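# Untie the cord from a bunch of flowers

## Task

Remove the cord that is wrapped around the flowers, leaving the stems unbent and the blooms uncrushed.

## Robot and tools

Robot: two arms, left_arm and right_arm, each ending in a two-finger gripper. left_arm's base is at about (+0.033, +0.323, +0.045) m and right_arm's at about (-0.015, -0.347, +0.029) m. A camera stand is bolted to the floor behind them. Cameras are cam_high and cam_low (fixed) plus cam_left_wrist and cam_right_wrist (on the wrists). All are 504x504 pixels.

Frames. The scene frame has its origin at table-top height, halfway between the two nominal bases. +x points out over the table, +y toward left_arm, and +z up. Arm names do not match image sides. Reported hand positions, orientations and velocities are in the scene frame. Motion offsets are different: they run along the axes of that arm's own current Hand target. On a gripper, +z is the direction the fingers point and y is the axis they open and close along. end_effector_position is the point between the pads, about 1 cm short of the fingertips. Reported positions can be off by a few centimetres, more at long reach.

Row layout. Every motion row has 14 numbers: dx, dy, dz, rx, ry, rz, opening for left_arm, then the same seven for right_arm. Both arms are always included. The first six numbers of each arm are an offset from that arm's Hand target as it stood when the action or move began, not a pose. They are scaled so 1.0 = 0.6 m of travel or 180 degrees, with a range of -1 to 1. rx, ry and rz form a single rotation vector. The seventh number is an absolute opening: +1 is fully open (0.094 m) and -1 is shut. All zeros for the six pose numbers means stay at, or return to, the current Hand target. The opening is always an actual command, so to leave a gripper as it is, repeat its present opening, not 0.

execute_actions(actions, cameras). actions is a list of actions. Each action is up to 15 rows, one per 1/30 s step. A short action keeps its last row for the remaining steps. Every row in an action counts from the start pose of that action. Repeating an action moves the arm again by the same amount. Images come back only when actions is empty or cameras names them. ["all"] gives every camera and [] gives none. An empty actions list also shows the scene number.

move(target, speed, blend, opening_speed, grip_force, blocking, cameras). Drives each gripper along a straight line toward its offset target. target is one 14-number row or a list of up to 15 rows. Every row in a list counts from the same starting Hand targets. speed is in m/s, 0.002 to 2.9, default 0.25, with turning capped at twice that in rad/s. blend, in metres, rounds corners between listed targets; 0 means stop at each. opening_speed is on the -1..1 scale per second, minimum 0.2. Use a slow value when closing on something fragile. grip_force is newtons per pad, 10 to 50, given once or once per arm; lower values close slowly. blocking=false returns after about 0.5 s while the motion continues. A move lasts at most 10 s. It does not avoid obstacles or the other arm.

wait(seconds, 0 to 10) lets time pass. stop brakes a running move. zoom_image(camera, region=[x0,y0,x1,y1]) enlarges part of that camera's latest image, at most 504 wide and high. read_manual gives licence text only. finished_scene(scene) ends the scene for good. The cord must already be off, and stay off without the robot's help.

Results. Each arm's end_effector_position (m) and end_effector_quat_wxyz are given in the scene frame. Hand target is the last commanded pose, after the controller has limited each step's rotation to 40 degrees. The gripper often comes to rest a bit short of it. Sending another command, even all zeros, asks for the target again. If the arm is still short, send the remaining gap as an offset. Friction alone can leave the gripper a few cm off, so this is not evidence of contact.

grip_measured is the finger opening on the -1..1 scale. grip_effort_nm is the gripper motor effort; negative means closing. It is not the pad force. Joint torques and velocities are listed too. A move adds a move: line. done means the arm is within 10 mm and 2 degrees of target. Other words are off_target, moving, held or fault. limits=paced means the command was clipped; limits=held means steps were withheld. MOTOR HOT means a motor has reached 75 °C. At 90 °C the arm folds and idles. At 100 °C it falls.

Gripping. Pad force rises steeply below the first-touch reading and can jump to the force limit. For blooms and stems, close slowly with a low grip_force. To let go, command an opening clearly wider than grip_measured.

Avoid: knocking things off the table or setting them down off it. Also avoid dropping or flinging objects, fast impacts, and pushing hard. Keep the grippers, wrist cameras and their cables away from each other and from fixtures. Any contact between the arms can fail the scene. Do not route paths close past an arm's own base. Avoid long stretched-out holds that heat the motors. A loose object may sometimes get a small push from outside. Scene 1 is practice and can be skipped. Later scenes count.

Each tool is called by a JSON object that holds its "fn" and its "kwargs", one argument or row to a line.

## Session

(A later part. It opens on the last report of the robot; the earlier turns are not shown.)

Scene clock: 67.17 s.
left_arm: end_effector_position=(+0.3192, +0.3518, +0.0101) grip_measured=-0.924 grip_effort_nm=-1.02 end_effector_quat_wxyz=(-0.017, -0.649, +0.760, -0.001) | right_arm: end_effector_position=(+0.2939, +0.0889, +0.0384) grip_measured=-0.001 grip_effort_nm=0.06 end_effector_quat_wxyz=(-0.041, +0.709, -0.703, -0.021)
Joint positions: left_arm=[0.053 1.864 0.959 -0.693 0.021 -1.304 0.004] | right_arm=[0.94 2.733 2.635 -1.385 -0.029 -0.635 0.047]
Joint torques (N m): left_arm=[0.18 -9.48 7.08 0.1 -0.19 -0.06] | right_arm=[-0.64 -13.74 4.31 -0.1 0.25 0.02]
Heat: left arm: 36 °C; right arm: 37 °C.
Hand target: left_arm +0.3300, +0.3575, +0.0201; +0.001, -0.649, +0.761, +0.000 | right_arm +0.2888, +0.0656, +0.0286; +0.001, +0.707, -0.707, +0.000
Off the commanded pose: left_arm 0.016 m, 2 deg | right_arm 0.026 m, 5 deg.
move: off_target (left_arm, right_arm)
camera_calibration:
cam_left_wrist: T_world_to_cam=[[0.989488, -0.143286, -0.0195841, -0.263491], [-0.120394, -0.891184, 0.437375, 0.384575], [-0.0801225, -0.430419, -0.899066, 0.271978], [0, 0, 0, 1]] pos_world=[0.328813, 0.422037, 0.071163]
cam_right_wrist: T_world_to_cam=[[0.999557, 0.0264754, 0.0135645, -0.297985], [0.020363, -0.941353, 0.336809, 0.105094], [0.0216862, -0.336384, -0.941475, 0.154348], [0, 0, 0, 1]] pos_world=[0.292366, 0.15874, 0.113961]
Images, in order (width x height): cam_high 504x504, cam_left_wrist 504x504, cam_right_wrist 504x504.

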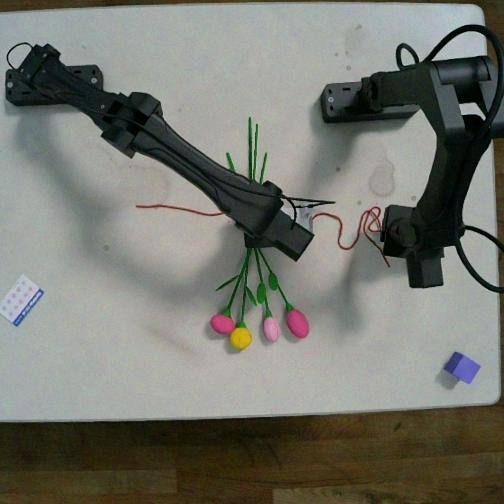

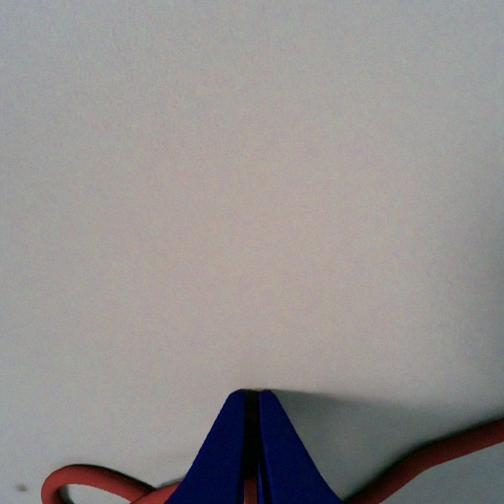

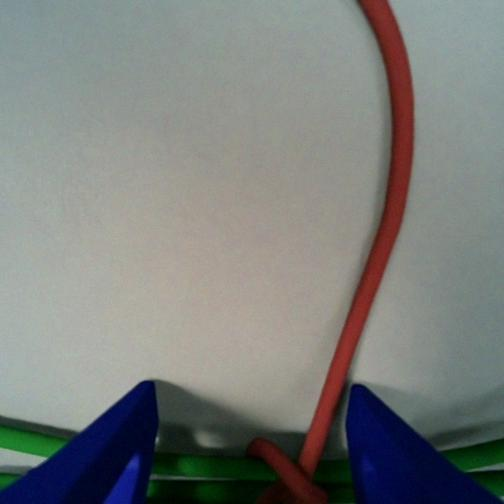

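{"fn": "move", "kwargs": {
  "target": [-0.25,0.01,-0.01,0,0,0,-1, 0.0,0,0.0,0,0,0,0.0],
  "cameras": ["cam_high","cam_right_wrist"],
  "speed": 0.1
}}

Scene clock: 69.80 s.
left_arm: end_effector_position=(+0.3436, +0.4997, +0.0264) grip_measured=-0.924 grip_effort_nm=-1.02 end_effector_quat_wxyz=(+0.000, -0.649, +0.760, -0.010) | right_arm: end_effector_position=(+0.2939, +0.0889, +0.0384) grip_measured=-0.001 grip_effort_nm=0.06 end_effector_quat_wxyz=(-0.041, +0.709, -0.703, -0.021)
Joint positions: left_arm=[0.467 2.028 1.278 -0.816 0.019 -0.889 0.004] | right_arm=[0.94 2.733 2.635 -1.385 -0.029 -0.635 0.047]
Joint torques (N m): left_arm=[0.23 -8.4 7.56 0.14 -0.13 -0.01] | right_arm=[-0.65 -13.74 4.31 -0.09 0.23 0.01]
Heat: left arm: 36 °C; right arm: 37 °C.
Hand target: left_arm +0.3477, +0.5066, +0.0265; +0.002, -0.649, +0.761, +0.000 | right_arm +0.2888, +0.0656, +0.0286; +0.001, +0.707, -0.707, +0.000
Off the commanded pose: left_arm 0.008 m, 1 deg | right_arm 0.026 m, 5 deg.
move: off_target (right_arm)
camera_calibration:
cam_right_wrist: T_world_to_cam=[[0.999557, 0.0264754, 0.0135645, -0.297985], [0.020363, -0.941353, 0.336809, 0.105094], [0.0216862, -0.336384, -0.941475, 0.154348], [0, 0, 0, 1]] pos_world=[0.292366, 0.15874, 0.113961]
Images, in order (width x height): cam_high 504x504, cam_right_wrist 504x504.

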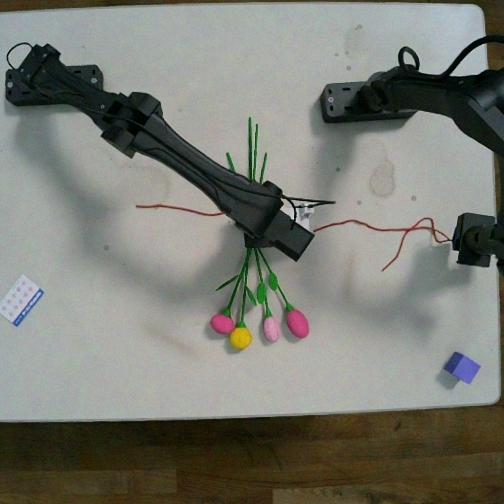

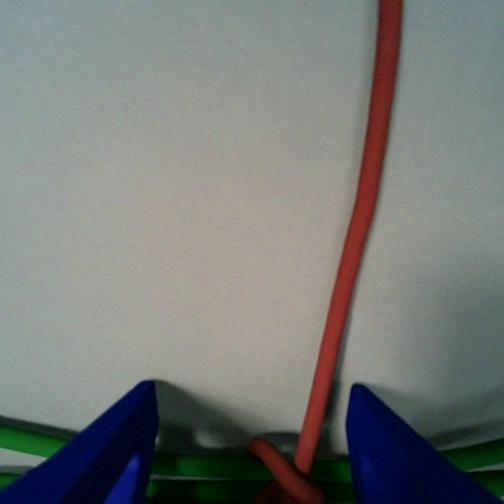

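{"fn": "move", "kwargs": {
  "target": [
    [0,0,0.022,0,0,0,-1, 0.0,0,0.0,0,0,0,0.0],
    [0,0,0.022,0,0,0,-0.3, 0.0,0,0.0,0,0,0,0.0],
    [0,0,-0.06,0,0,0,-0.3, 0.0,0,0.0,0,0,0,0.0],
    [0.353,-0.01,-0.03,0,0,0,-0.3, 0.0,0,0.0,0,0,0,0.0]
  ],
  "cameras": ["cam_high","cam_left_wrist"],
  "speed": 0.15
}}

Scene clock: 75.30 s.
left_arm: end_effector_position=(+0.3175, +0.2933, +0.0383) grip_measured=-0.303 grip_effort_nm=0.17 end_effector_quat_wxyz=(-0.020, -0.645, +0.764, +0.007) | right_arm: end_effector_position=(+0.2939, +0.0889, +0.0384) grip_measured=-0.001 grip_effort_nm=0.06 end_effector_quat_wxyz=(-0.041, +0.709, -0.703, -0.021)
Joint positions: left_arm=[-0.153 1.804 1.015 -0.821 0.018 -1.497 0.033] | right_arm=[0.94 2.733 2.635 -1.385 -0.029 -0.635 0.047]
Joint torques (N m): left_arm=[-0.05 -11.69 3.45 0.52 -0.17 -0.13] | right_arm=[-0.64 -13.74 4.3 -0.09 0.24 0]
Heat: left arm: 36 °C; right arm: 37 °C.
Hand target: left_arm +0.3203, +0.2964, +0.0440; +0.002, -0.649, +0.761, +0.000 | right_arm +0.2888, +0.0656, +0.0286; +0.001, +0.707, -0.707, +0.000
Off the commanded pose: left_arm 0.007 m, 3 deg | right_arm 0.026 m, 5 deg.
move: off_target (left_arm, right_arm); target 2's new opening was sent with left_arm's hand 0.012 m and 2 deg from that target
camera_calibration:
cam_left_wrist: T_world_to_cam=[[0.987141, -0.155767, -0.0359123, -0.264633], [-0.125324, -0.893591, 0.431032, 0.322353], [-0.0992313, -0.420989, -0.901622, 0.275414], [0, 0, 0, 1]] pos_world=[0.328959, 0.362777, 0.0998707]
Images, in order (width x height): cam_high 504x504, cam_left_wrist 504x504.

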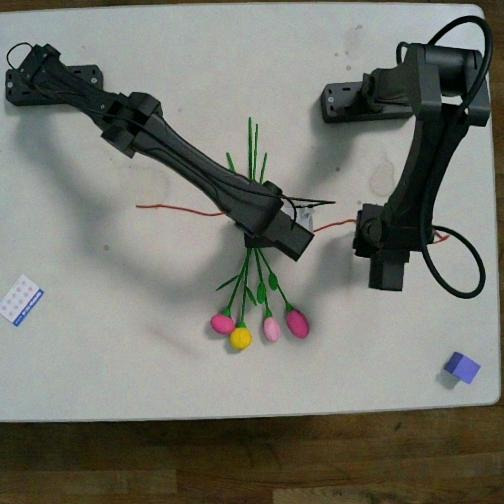

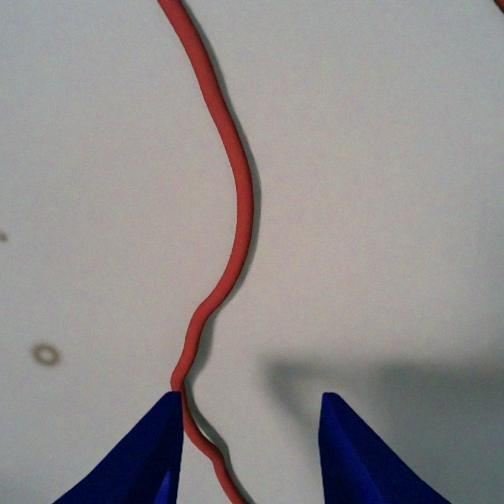

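{"fn": "move", "kwargs": {
  "target": [
    [0,0.027,0,0,0,0,-0.3, 0.0,0,0.0,0,0,0,0.0],
    [0,0.027,0.065,0,0,0,-0.3, 0.0,0,0.0,0,0,0,0.0],
    [0,0.027,0.065,0,0,0,-1, 0.0,0,0.0,0,0,0,0.0]
  ],
  "cameras": ["cam_high","cam_left_wrist"],
  "speed": 0.1
}}

Scene clock: 78.27 s.
left_arm: end_effector_position=(+0.3071, +0.2943, +0.0122) grip_measured=-0.931 grip_effort_nm=-1.02 end_effector_quat_wxyz=(-0.003, -0.645, +0.765, -0.010) | right_arm: end_effector_position=(+0.2939, +0.0889, +0.0384) grip_measured=-0.001 grip_effort_nm=0.06 end_effector_quat_wxyz=(-0.041, +0.709, -0.703, -0.021)
Joint positions: left_arm=[-0.153 1.789 0.871 -0.643 0.018 -1.497 0.003] | right_arm=[0.94 2.733 2.635 -1.385 -0.029 -0.635 0.047]
Joint torques (N m): left_arm=[0.29 -6.43 3.28 0.56 -0.12 -0.12] | right_arm=[-0.65 -13.74 4.3 -0.09 0.24 0.01]
Heat: left arm: 36 °C; right arm: 38 °C.
Hand target: left_arm +0.3045, +0.2990, +0.0050; +0.002, -0.649, +0.761, +0.000 | right_arm +0.2888, +0.0656, +0.0286; +0.001, +0.707, -0.707, +0.000
Off the commanded pose: left_arm 0.009 m, 1 deg | right_arm 0.026 m, 5 deg.
move: off_target (right_arm)
camera_calibration:
cam_left_wrist: T_world_to_cam=[[0.987707, -0.155865, 0.0118914, -0.255778], [-0.145862, -0.891616, 0.428655, 0.338964], [-0.0562095, -0.42512, -0.90339, 0.239254], [0, 0, 0, 1]] pos_world=[0.315524, 0.364071, 0.0738822]
Images, in order (width x height): cam_high 504x504, cam_left_wrist 504x504.

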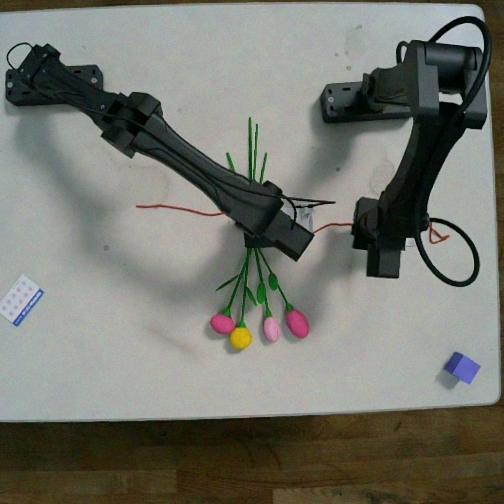

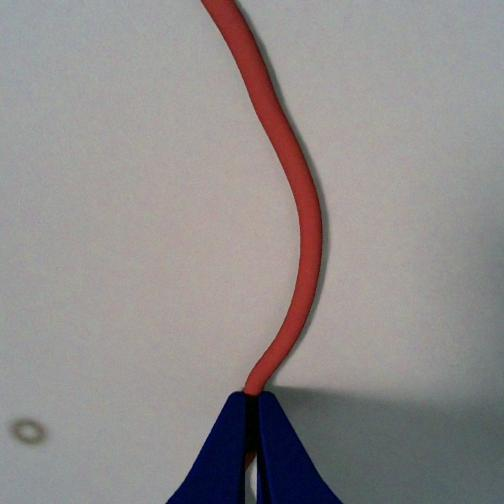

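{"fn": "move", "kwargs": {
  "target": [-0.36,0.0,-0.02,0,0,0,-1, 0.0,0,0.0,0,0,0,0.0],
  "cameras": ["cam_high","cam_low","cam_right_wrist"],
  "speed": 0.1
}}

Scene clock: 81.47 s.
left_arm: end_effector_position=(+0.3321, +0.4965, +0.0162) grip_measured=-0.931 grip_effort_nm=-1.02 end_effector_quat_wxyz=(-0.012, -0.647, +0.762, -0.019) | right_arm: end_effector_position=(+0.2946, +0.0940, +0.0389) grip_measured=-0.001 grip_effort_nm=0.06 end_effector_quat_wxyz=(-0.050, +0.709, -0.703, -0.026)
Joint positions: left_arm=[0.487 2.029 1.231 -0.791 0.041 -0.863 0.003] | right_arm=[0.942 2.733 2.635 -1.366 -0.037 -0.633 0.047]
Joint torques (N m): left_arm=[0.75 -8.57 7.95 0.26 -0.33 0] | right_arm=[-0.79 -13.76 4.4 -0.13 0.31 -0.01]
Heat: left arm: 36 °C; right arm: 38 °C.
Hand target: left_arm +0.3383, +0.5124, +0.0175; +0.002, -0.649, +0.761, +0.000 | right_arm +0.2888, +0.0656, +0.0286; +0.001, +0.707, -0.707, +0.000
Off the commanded pose: left_arm 0.017 m, 3 deg | right_arm 0.031 m, 7 deg.
move: off_target (left_arm, right_arm)
camera_calibration:
cam_right_wrist: T_world_to_cam=[[0.999457, 0.0272028, 0.0185943, -0.29915], [0.0198687, -0.947711, 0.318511, 0.111185], [0.0262864, -0.317969, -0.947737, 0.15359], [0, 0, 0, 1]] pos_world=[0.292741, 0.162346, 0.115712]
Images, in order (width x height): cam_high 504x504, cam_low 504x504, cam_right_wrist 504x504.

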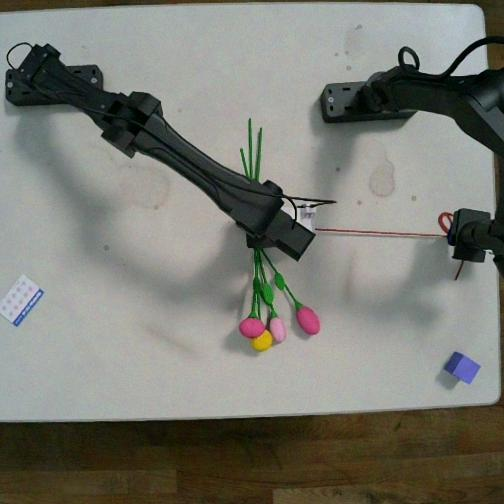

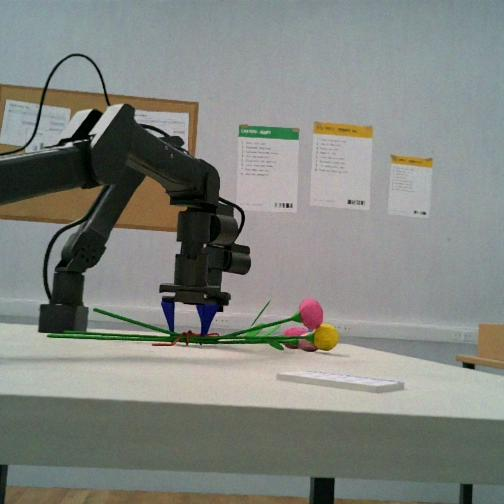

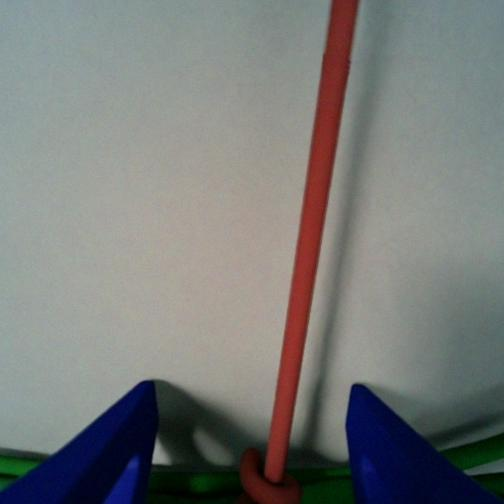

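{"fn": "move", "kwargs": {
  "target": [-0.11,0.02,-0.0,0,0,0,-1, 0.0,0,0.0,0,0,0,0.0],
  "cameras": ["cam_high","cam_low","cam_right_wrist"],
  "speed": 0.08
}}

Scene clock: 83.23 s.
left_arm: end_effector_position=(+0.3299, +0.5593, +0.0163) grip_measured=-0.931 grip_effort_nm=-1.02 end_effector_quat_wxyz=(-0.018, -0.646, +0.763, -0.019) | right_arm: end_effector_position=(+0.2946, +0.0950, +0.0389) grip_measured=-0.001 grip_effort_nm=0.06 end_effector_quat_wxyz=(-0.051, +0.710, -0.702, -0.027)
Joint positions: left_arm=[0.631 2.154 1.431 -0.883 0.039 -0.718 0.003] | right_arm=[0.943 2.733 2.635 -1.363 -0.037 -0.633 0.047]
Joint torques (N m): left_arm=[0.88 -9.72 8.24 0.32 -0.38 0.01] | right_arm=[-0.83 -13.75 4.45 -0.16 0.31 -0.01]
Heat: left arm: 37 °C; right arm: 38 °C.
Hand target: left_arm +0.3369, +0.5794, +0.0176; +0.002, -0.649, +0.761, +0.000 | right_arm +0.2887, +0.0657, +0.0286; +0.001, +0.707, -0.707, +0.000
Off the commanded pose: left_arm 0.021 m, 3 deg | right_arm 0.032 m, 7 deg.
move: off_target (left_arm, right_arm)
camera_calibration:
cam_right_wrist: T_world_to_cam=[[0.99939, 0.0283604, 0.0203691, -0.299242], [0.020471, -0.948474, 0.316193, 0.112058], [0.0282869, -0.315583, -0.948476, 0.153252], [0, 0, 0, 1]] pos_world=[0.29243, 0.163135, 0.11602]
Images, in order (width x height): cam_high 504x504, cam_low 504x504, cam_right_wrist 504x504.

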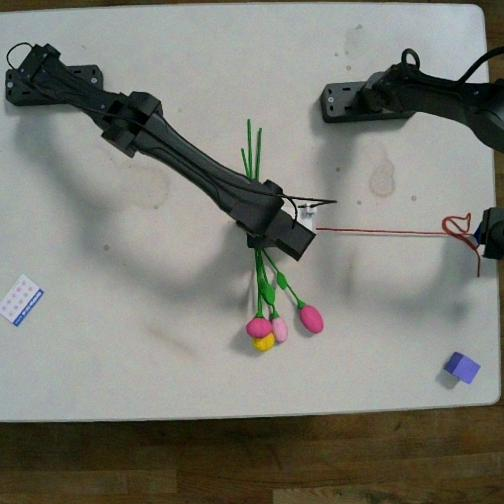

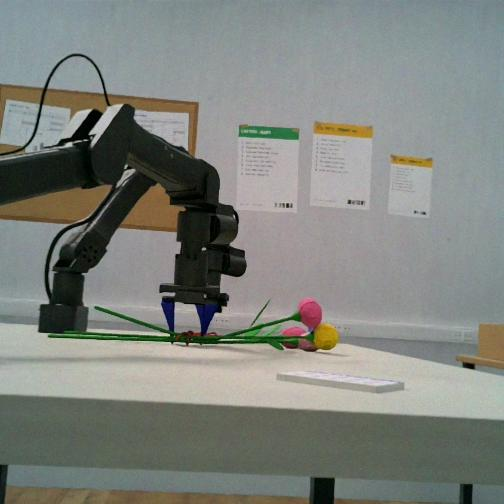

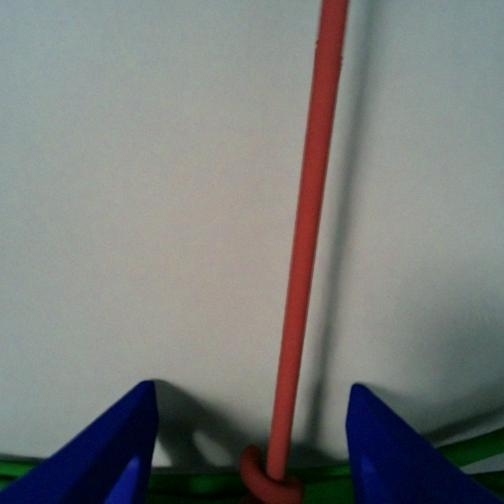

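{"fn": "move", "kwargs": {
  "target": [
    [0,0,0.01,0,0,0,-1, 0.0,0,0.0,0,0,0,0.0],
    [0,0,0.01,0,0,0,-0.3, 0.0,0,0.0,0,0,0,0.0],
    [0,0,-0.06,0,0,0,-0.3, 0.0,0,0.0,0,0,0,0.0],
    [0.464,-0.045,-0.06,0,0,0,-0.3, 0.0,0,0.0,0,0,0,0.0]
  ],
  "cameras": ["cam_high","cam_left_wrist"],
  "speed": 0.15
}}

Scene clock: 89.40 s.
left_arm: end_effector_position=(+0.3176, +0.2966, +0.0477) grip_measured=-0.303 grip_effort_nm=0.17 end_effector_quat_wxyz=(-0.020, -0.645, +0.764, +0.006) | right_arm: end_effector_position=(+0.2922, +0.0892, +0.0383) grip_measured=-0.001 grip_effort_nm=0.06 end_effector_quat_wxyz=(-0.040, +0.709, -0.703, -0.022)
Joint positions: left_arm=[-0.14 1.782 1.031 -0.856 0.019 -1.485 0.033] | right_arm=[0.942 2.733 2.635 -1.388 -0.032 -0.633 0.047]
Joint torques (N m): left_arm=[-0.17 -11.26 3.38 0.48 -0.17 -0.15] | right_arm=[-0.76 -13.74 4.25 -0.07 0.27 -0.01]
Heat: left arm: 36 °C; right arm: 38 °C.
Hand target: left_arm +0.3197, +0.3001, +0.0530; +0.002, -0.649, +0.761, +0.000 | right_arm +0.2887, +0.0657, +0.0286; +0.001, +0.707, -0.707, +0.000
Off the commanded pose: left_arm 0.007 m, 3 deg | right_arm 0.026 m, 5 deg.
move: off_target (left_arm, right_arm); target 2's new opening was sent with left_arm's hand 0.022 m and 4 deg from that target
camera_calibration:
cam_left_wrist: T_world_to_cam=[[0.987272, -0.155487, -0.0334454, -0.264075], [-0.12593, -0.892679, 0.432742, 0.321135], [-0.0971418, -0.423022, -0.900897, 0.285241], [0, 0, 0, 1]] pos_world=[0.328863, 0.366273, 0.109172]
Images, in order (width x height): cam_high 504x504, cam_left_wrist 504x504.

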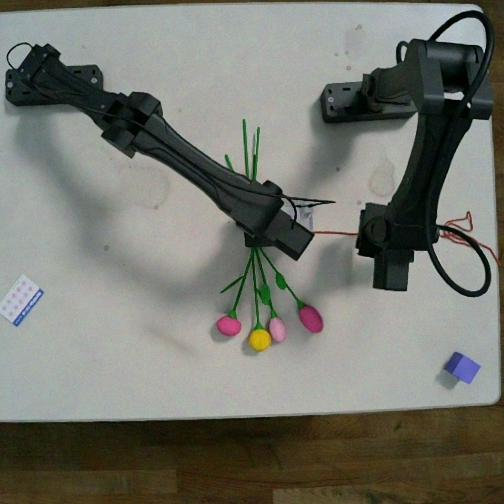

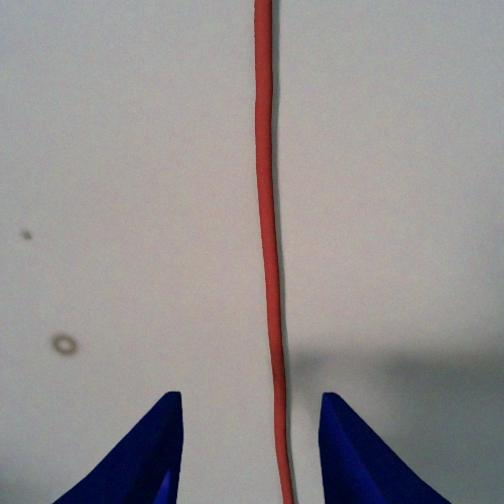

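{"fn": "move", "kwargs": {
  "target": [
    [0,-0.01,0.082,0,0,0,-0.3, 0.0,0,0.0,0,0,0,0.0],
    [0,-0.01,0.082,0,0,0,-1, 0.0,0,0.0,0,0,0,0.0],
    [-0.15,-0.01,0.062,0,0,0,-1, 0.0,0,0.0,0,0,0,0.0]
  ],
  "cameras": ["cam_high","cam_left_wrist","cam_right_wrist"],
  "speed": 0.1
}}

Scene clock: 93.73 s.
left_arm: end_effector_position=(+0.3311, +0.3735, +0.0144) grip_measured=-0.940 grip_effort_nm=-1.02 end_effector_quat_wxyz=(-0.017, -0.646, +0.763, -0.019) | right_arm: end_effector_position=(+0.2944, +0.0927, +0.0387) grip_measured=-0.001 grip_effort_nm=0.05 end_effector_quat_wxyz=(-0.048, +0.710, -0.702, -0.024)
Joint positions: left_arm=[0.137 1.887 1.013 -0.707 0.05 -1.21 0.003] | right_arm=[0.942 2.733 2.635 -1.371 -0.034 -0.635 0.047]
Joint torques (N m): left_arm=[0.8 -7.12 7.5 0.22 -0.47 0.04] | right_arm=[-0.77 -13.75 4.34 -0.1 0.28 0]
Heat: left arm: 36 °C; right arm: 38 °C.
Hand target: left_arm +0.3398, +0.3882, +0.0159; +0.001, -0.649, +0.761, +0.000 | right_arm +0.2887, +0.0657, +0.0286; +0.001, +0.707, -0.707, +0.000
Off the commanded pose: left_arm 0.017 m, 3 deg | right_arm 0.029 m, 6 deg.
move: off_target (left_arm, right_arm)
camera_calibration:
cam_left_wrist: T_world_to_cam=[[0.988348, -0.151983, 0.00834169, -0.268895], [-0.138842, -0.877719, 0.458621, 0.404266], [-0.0623808, -0.454435, -0.888593, 0.28905], [0, 0, 0, 1]] pos_world=[0.339922, 0.445319, 0.0736864]
cam_right_wrist: T_world_to_cam=[[0.999425, 0.0285376, 0.0183352, -0.298991], [0.0210675, -0.945877, 0.323842, 0.109268], [0.0265846, -0.32327, -0.945933, 0.153396], [0, 0, 0, 1]] pos_world=[0.292439, 0.161475, 0.115199]
Images, in order (width x height): cam_high 504x504, cam_left_wrist 504x504, cam_right_wrist 504x504.

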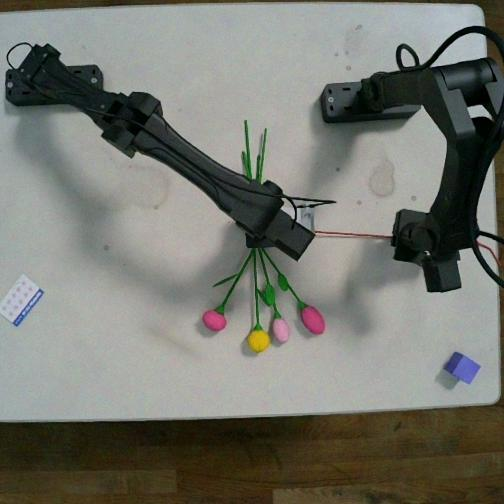

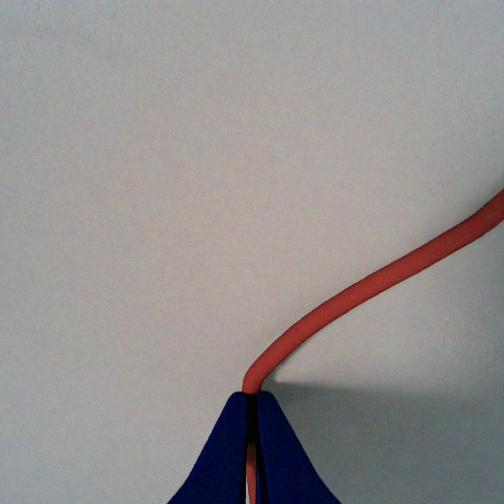

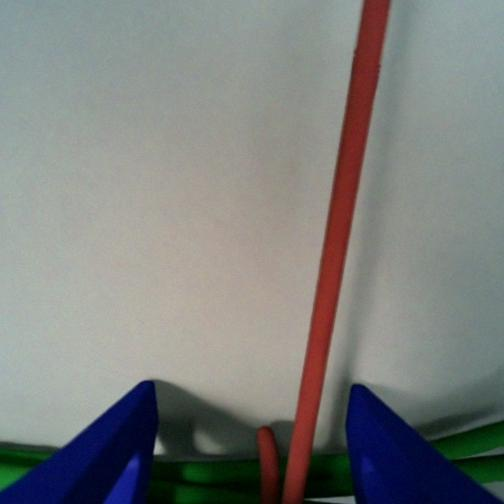

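{"fn": "move", "kwargs": {
  "target": [-0.13,0.0,-0.0,0,0,0,-1, 0.0,0,0.0,0,0,0,0.0],
  "cameras": ["cam_high","cam_right_wrist"],
  "speed": 0.1
}}

Scene clock: 95.63 s.
left_arm: end_effector_position=(+0.3479, +0.4591, +0.0161) grip_measured=-0.940 grip_effort_nm=-1.02 end_effector_quat_wxyz=(+0.000, -0.650, +0.760, -0.011) | right_arm: end_effector_position=(+0.2931, +0.0894, +0.0384) grip_measured=-0.001 grip_effort_nm=0.06 end_effector_quat_wxyz=(-0.041, +0.709, -0.704, -0.023)
Joint positions: left_arm=[0.359 2 1.188 -0.752 0.021 -0.998 0.003] | right_arm=[0.941 2.733 2.635 -1.385 -0.032 -0.633 0.047]
Joint torques (N m): left_arm=[0.01 -8.24 7.43 0.1 -0.14 0.05] | right_arm=[-0.68 -13.74 4.27 -0.09 0.28 -0.01]
Heat: left arm: 37 °C; right arm: 38 °C.
Hand target: left_arm +0.3521, +0.4652, +0.0162; +0.002, -0.649, +0.761, +0.000 | right_arm +0.2887, +0.0657, +0.0286; +0.001, +0.707, -0.707, +0.000
Off the commanded pose: left_arm 0.007 m, 1 deg | right_arm 0.026 m, 5 deg.
move: off_target (right_arm)
camera_calibration:
cam_right_wrist: T_world_to_cam=[[0.999604, 0.0259171, 0.0109365, -0.297136], [0.0207575, -0.941978, 0.335032, 0.105624], [0.018985, -0.334673, -0.942143, 0.155178], [0, 0, 0, 1]] pos_world=[0.29188, 0.15913, 0.114062]
Images, in order (width x height): cam_high 504x504, cam_right_wrist 504x504.

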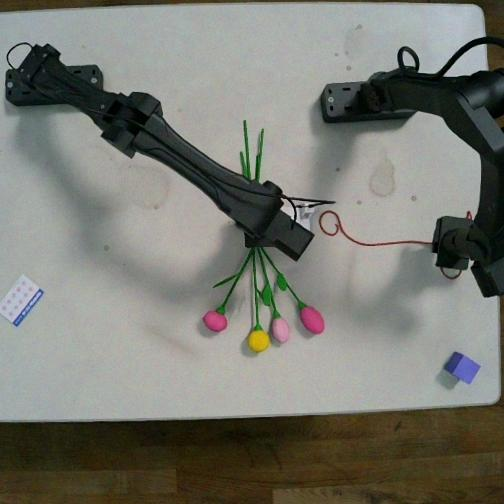

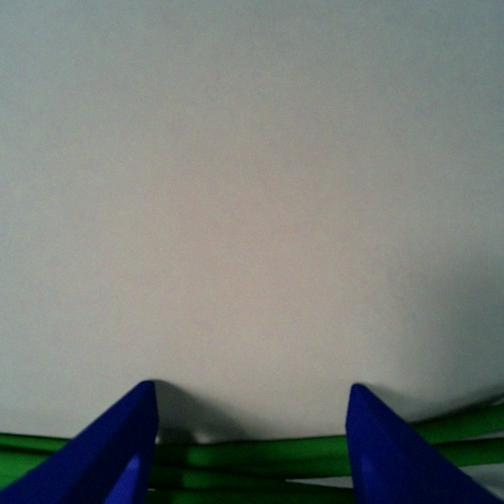

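{"fn": "move", "kwargs": {
  "target": [
    [0.1,0.0,0.012,0,0,0,-1, 0.0,0,-0.13,0,0,0,0.0],
    [0.1,0.0,0.012,0,0,0,-0.3, 0.0,0,-0.13,0,0,0,0.0],
    [0.1,0.0,-0.1,0,0,0,-0.3, 0.0,0,-0.15,0,0,0,0.0]
  ],
  "cameras": ["cam_high","cam_low","cam_right_wrist"],
  "speed": 0.12
}}

Scene clock: 99.87 s.
left_arm: end_effector_position=(+0.3320, +0.4038, +0.0598) grip_measured=-0.303 grip_effort_nm=0.17 end_effector_quat_wxyz=(-0.021, -0.648, +0.761, +0.006) | right_arm: end_effector_position=(+0.2857, +0.0698, +0.0902) grip_measured=-0.001 grip_effort_nm=0.06 end_effector_quat_wxyz=(-0.033, +0.709, -0.704, -0.006)
Joint positions: left_arm=[0.208 1.85 1.173 -0.937 0.007 -1.146 0.033] | right_arm=[0.941 2.675 2.733 -1.561 -0.001 -0.633 0.047]
Joint torques (N m): left_arm=[-0.43 -11.71 7.47 0.06 -0.01 -0.12] | right_arm=[-0.72 -17.66 6.28 0.27 0.06 0.01]
Heat: left arm: 37 °C; right arm: 41 °C.
Hand target: left_arm +0.3425, +0.4058, +0.0761; +0.002, -0.649, +0.761, +0.000 | right_arm +0.2888, +0.0658, +0.1185; +0.001, +0.707, -0.707, +0.000
Off the commanded pose: left_arm 0.019 m, 3 deg | right_arm 0.029 m, 4 deg.
joint sent to its limit (right arm) — joint 4 (wrist pitch), lower limit. The joint targets are off in orientation, not in position.
move: off_target (left_arm, right_arm)
camera_calibration:
cam_right_wrist: T_world_to_cam=[[0.999446, 0.0240881, 0.0229508, -0.290742], [0.0139725, -0.92991, 0.367522, 0.0680846], [0.0301951, -0.366998, -0.929731, 0.195582], [0, 0, 0, 1]] pos_world=[0.283724, 0.142094, 0.163489]
Images, in order (width x height): cam_high 504x504, cam_low 504x504, cam_right_wrist 504x504.

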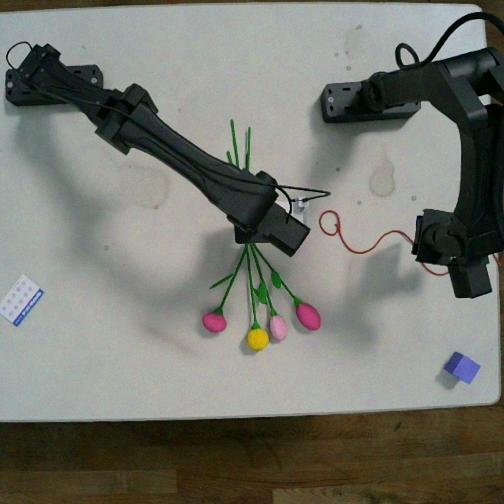

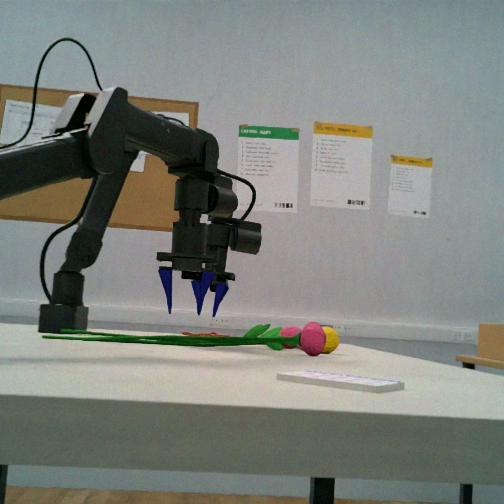

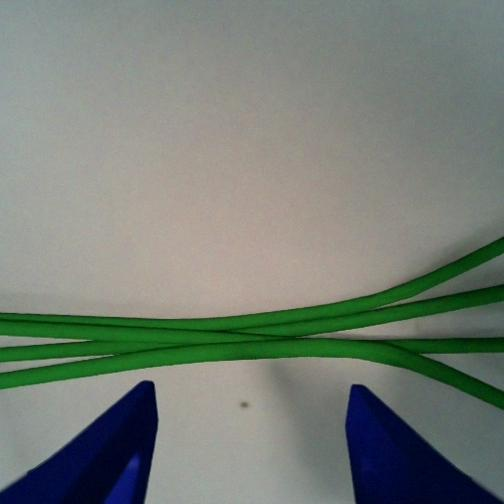

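{"fn": "finished_scene", "kwargs": {
  "scene": 1
}}

The scene is finished: the task was done.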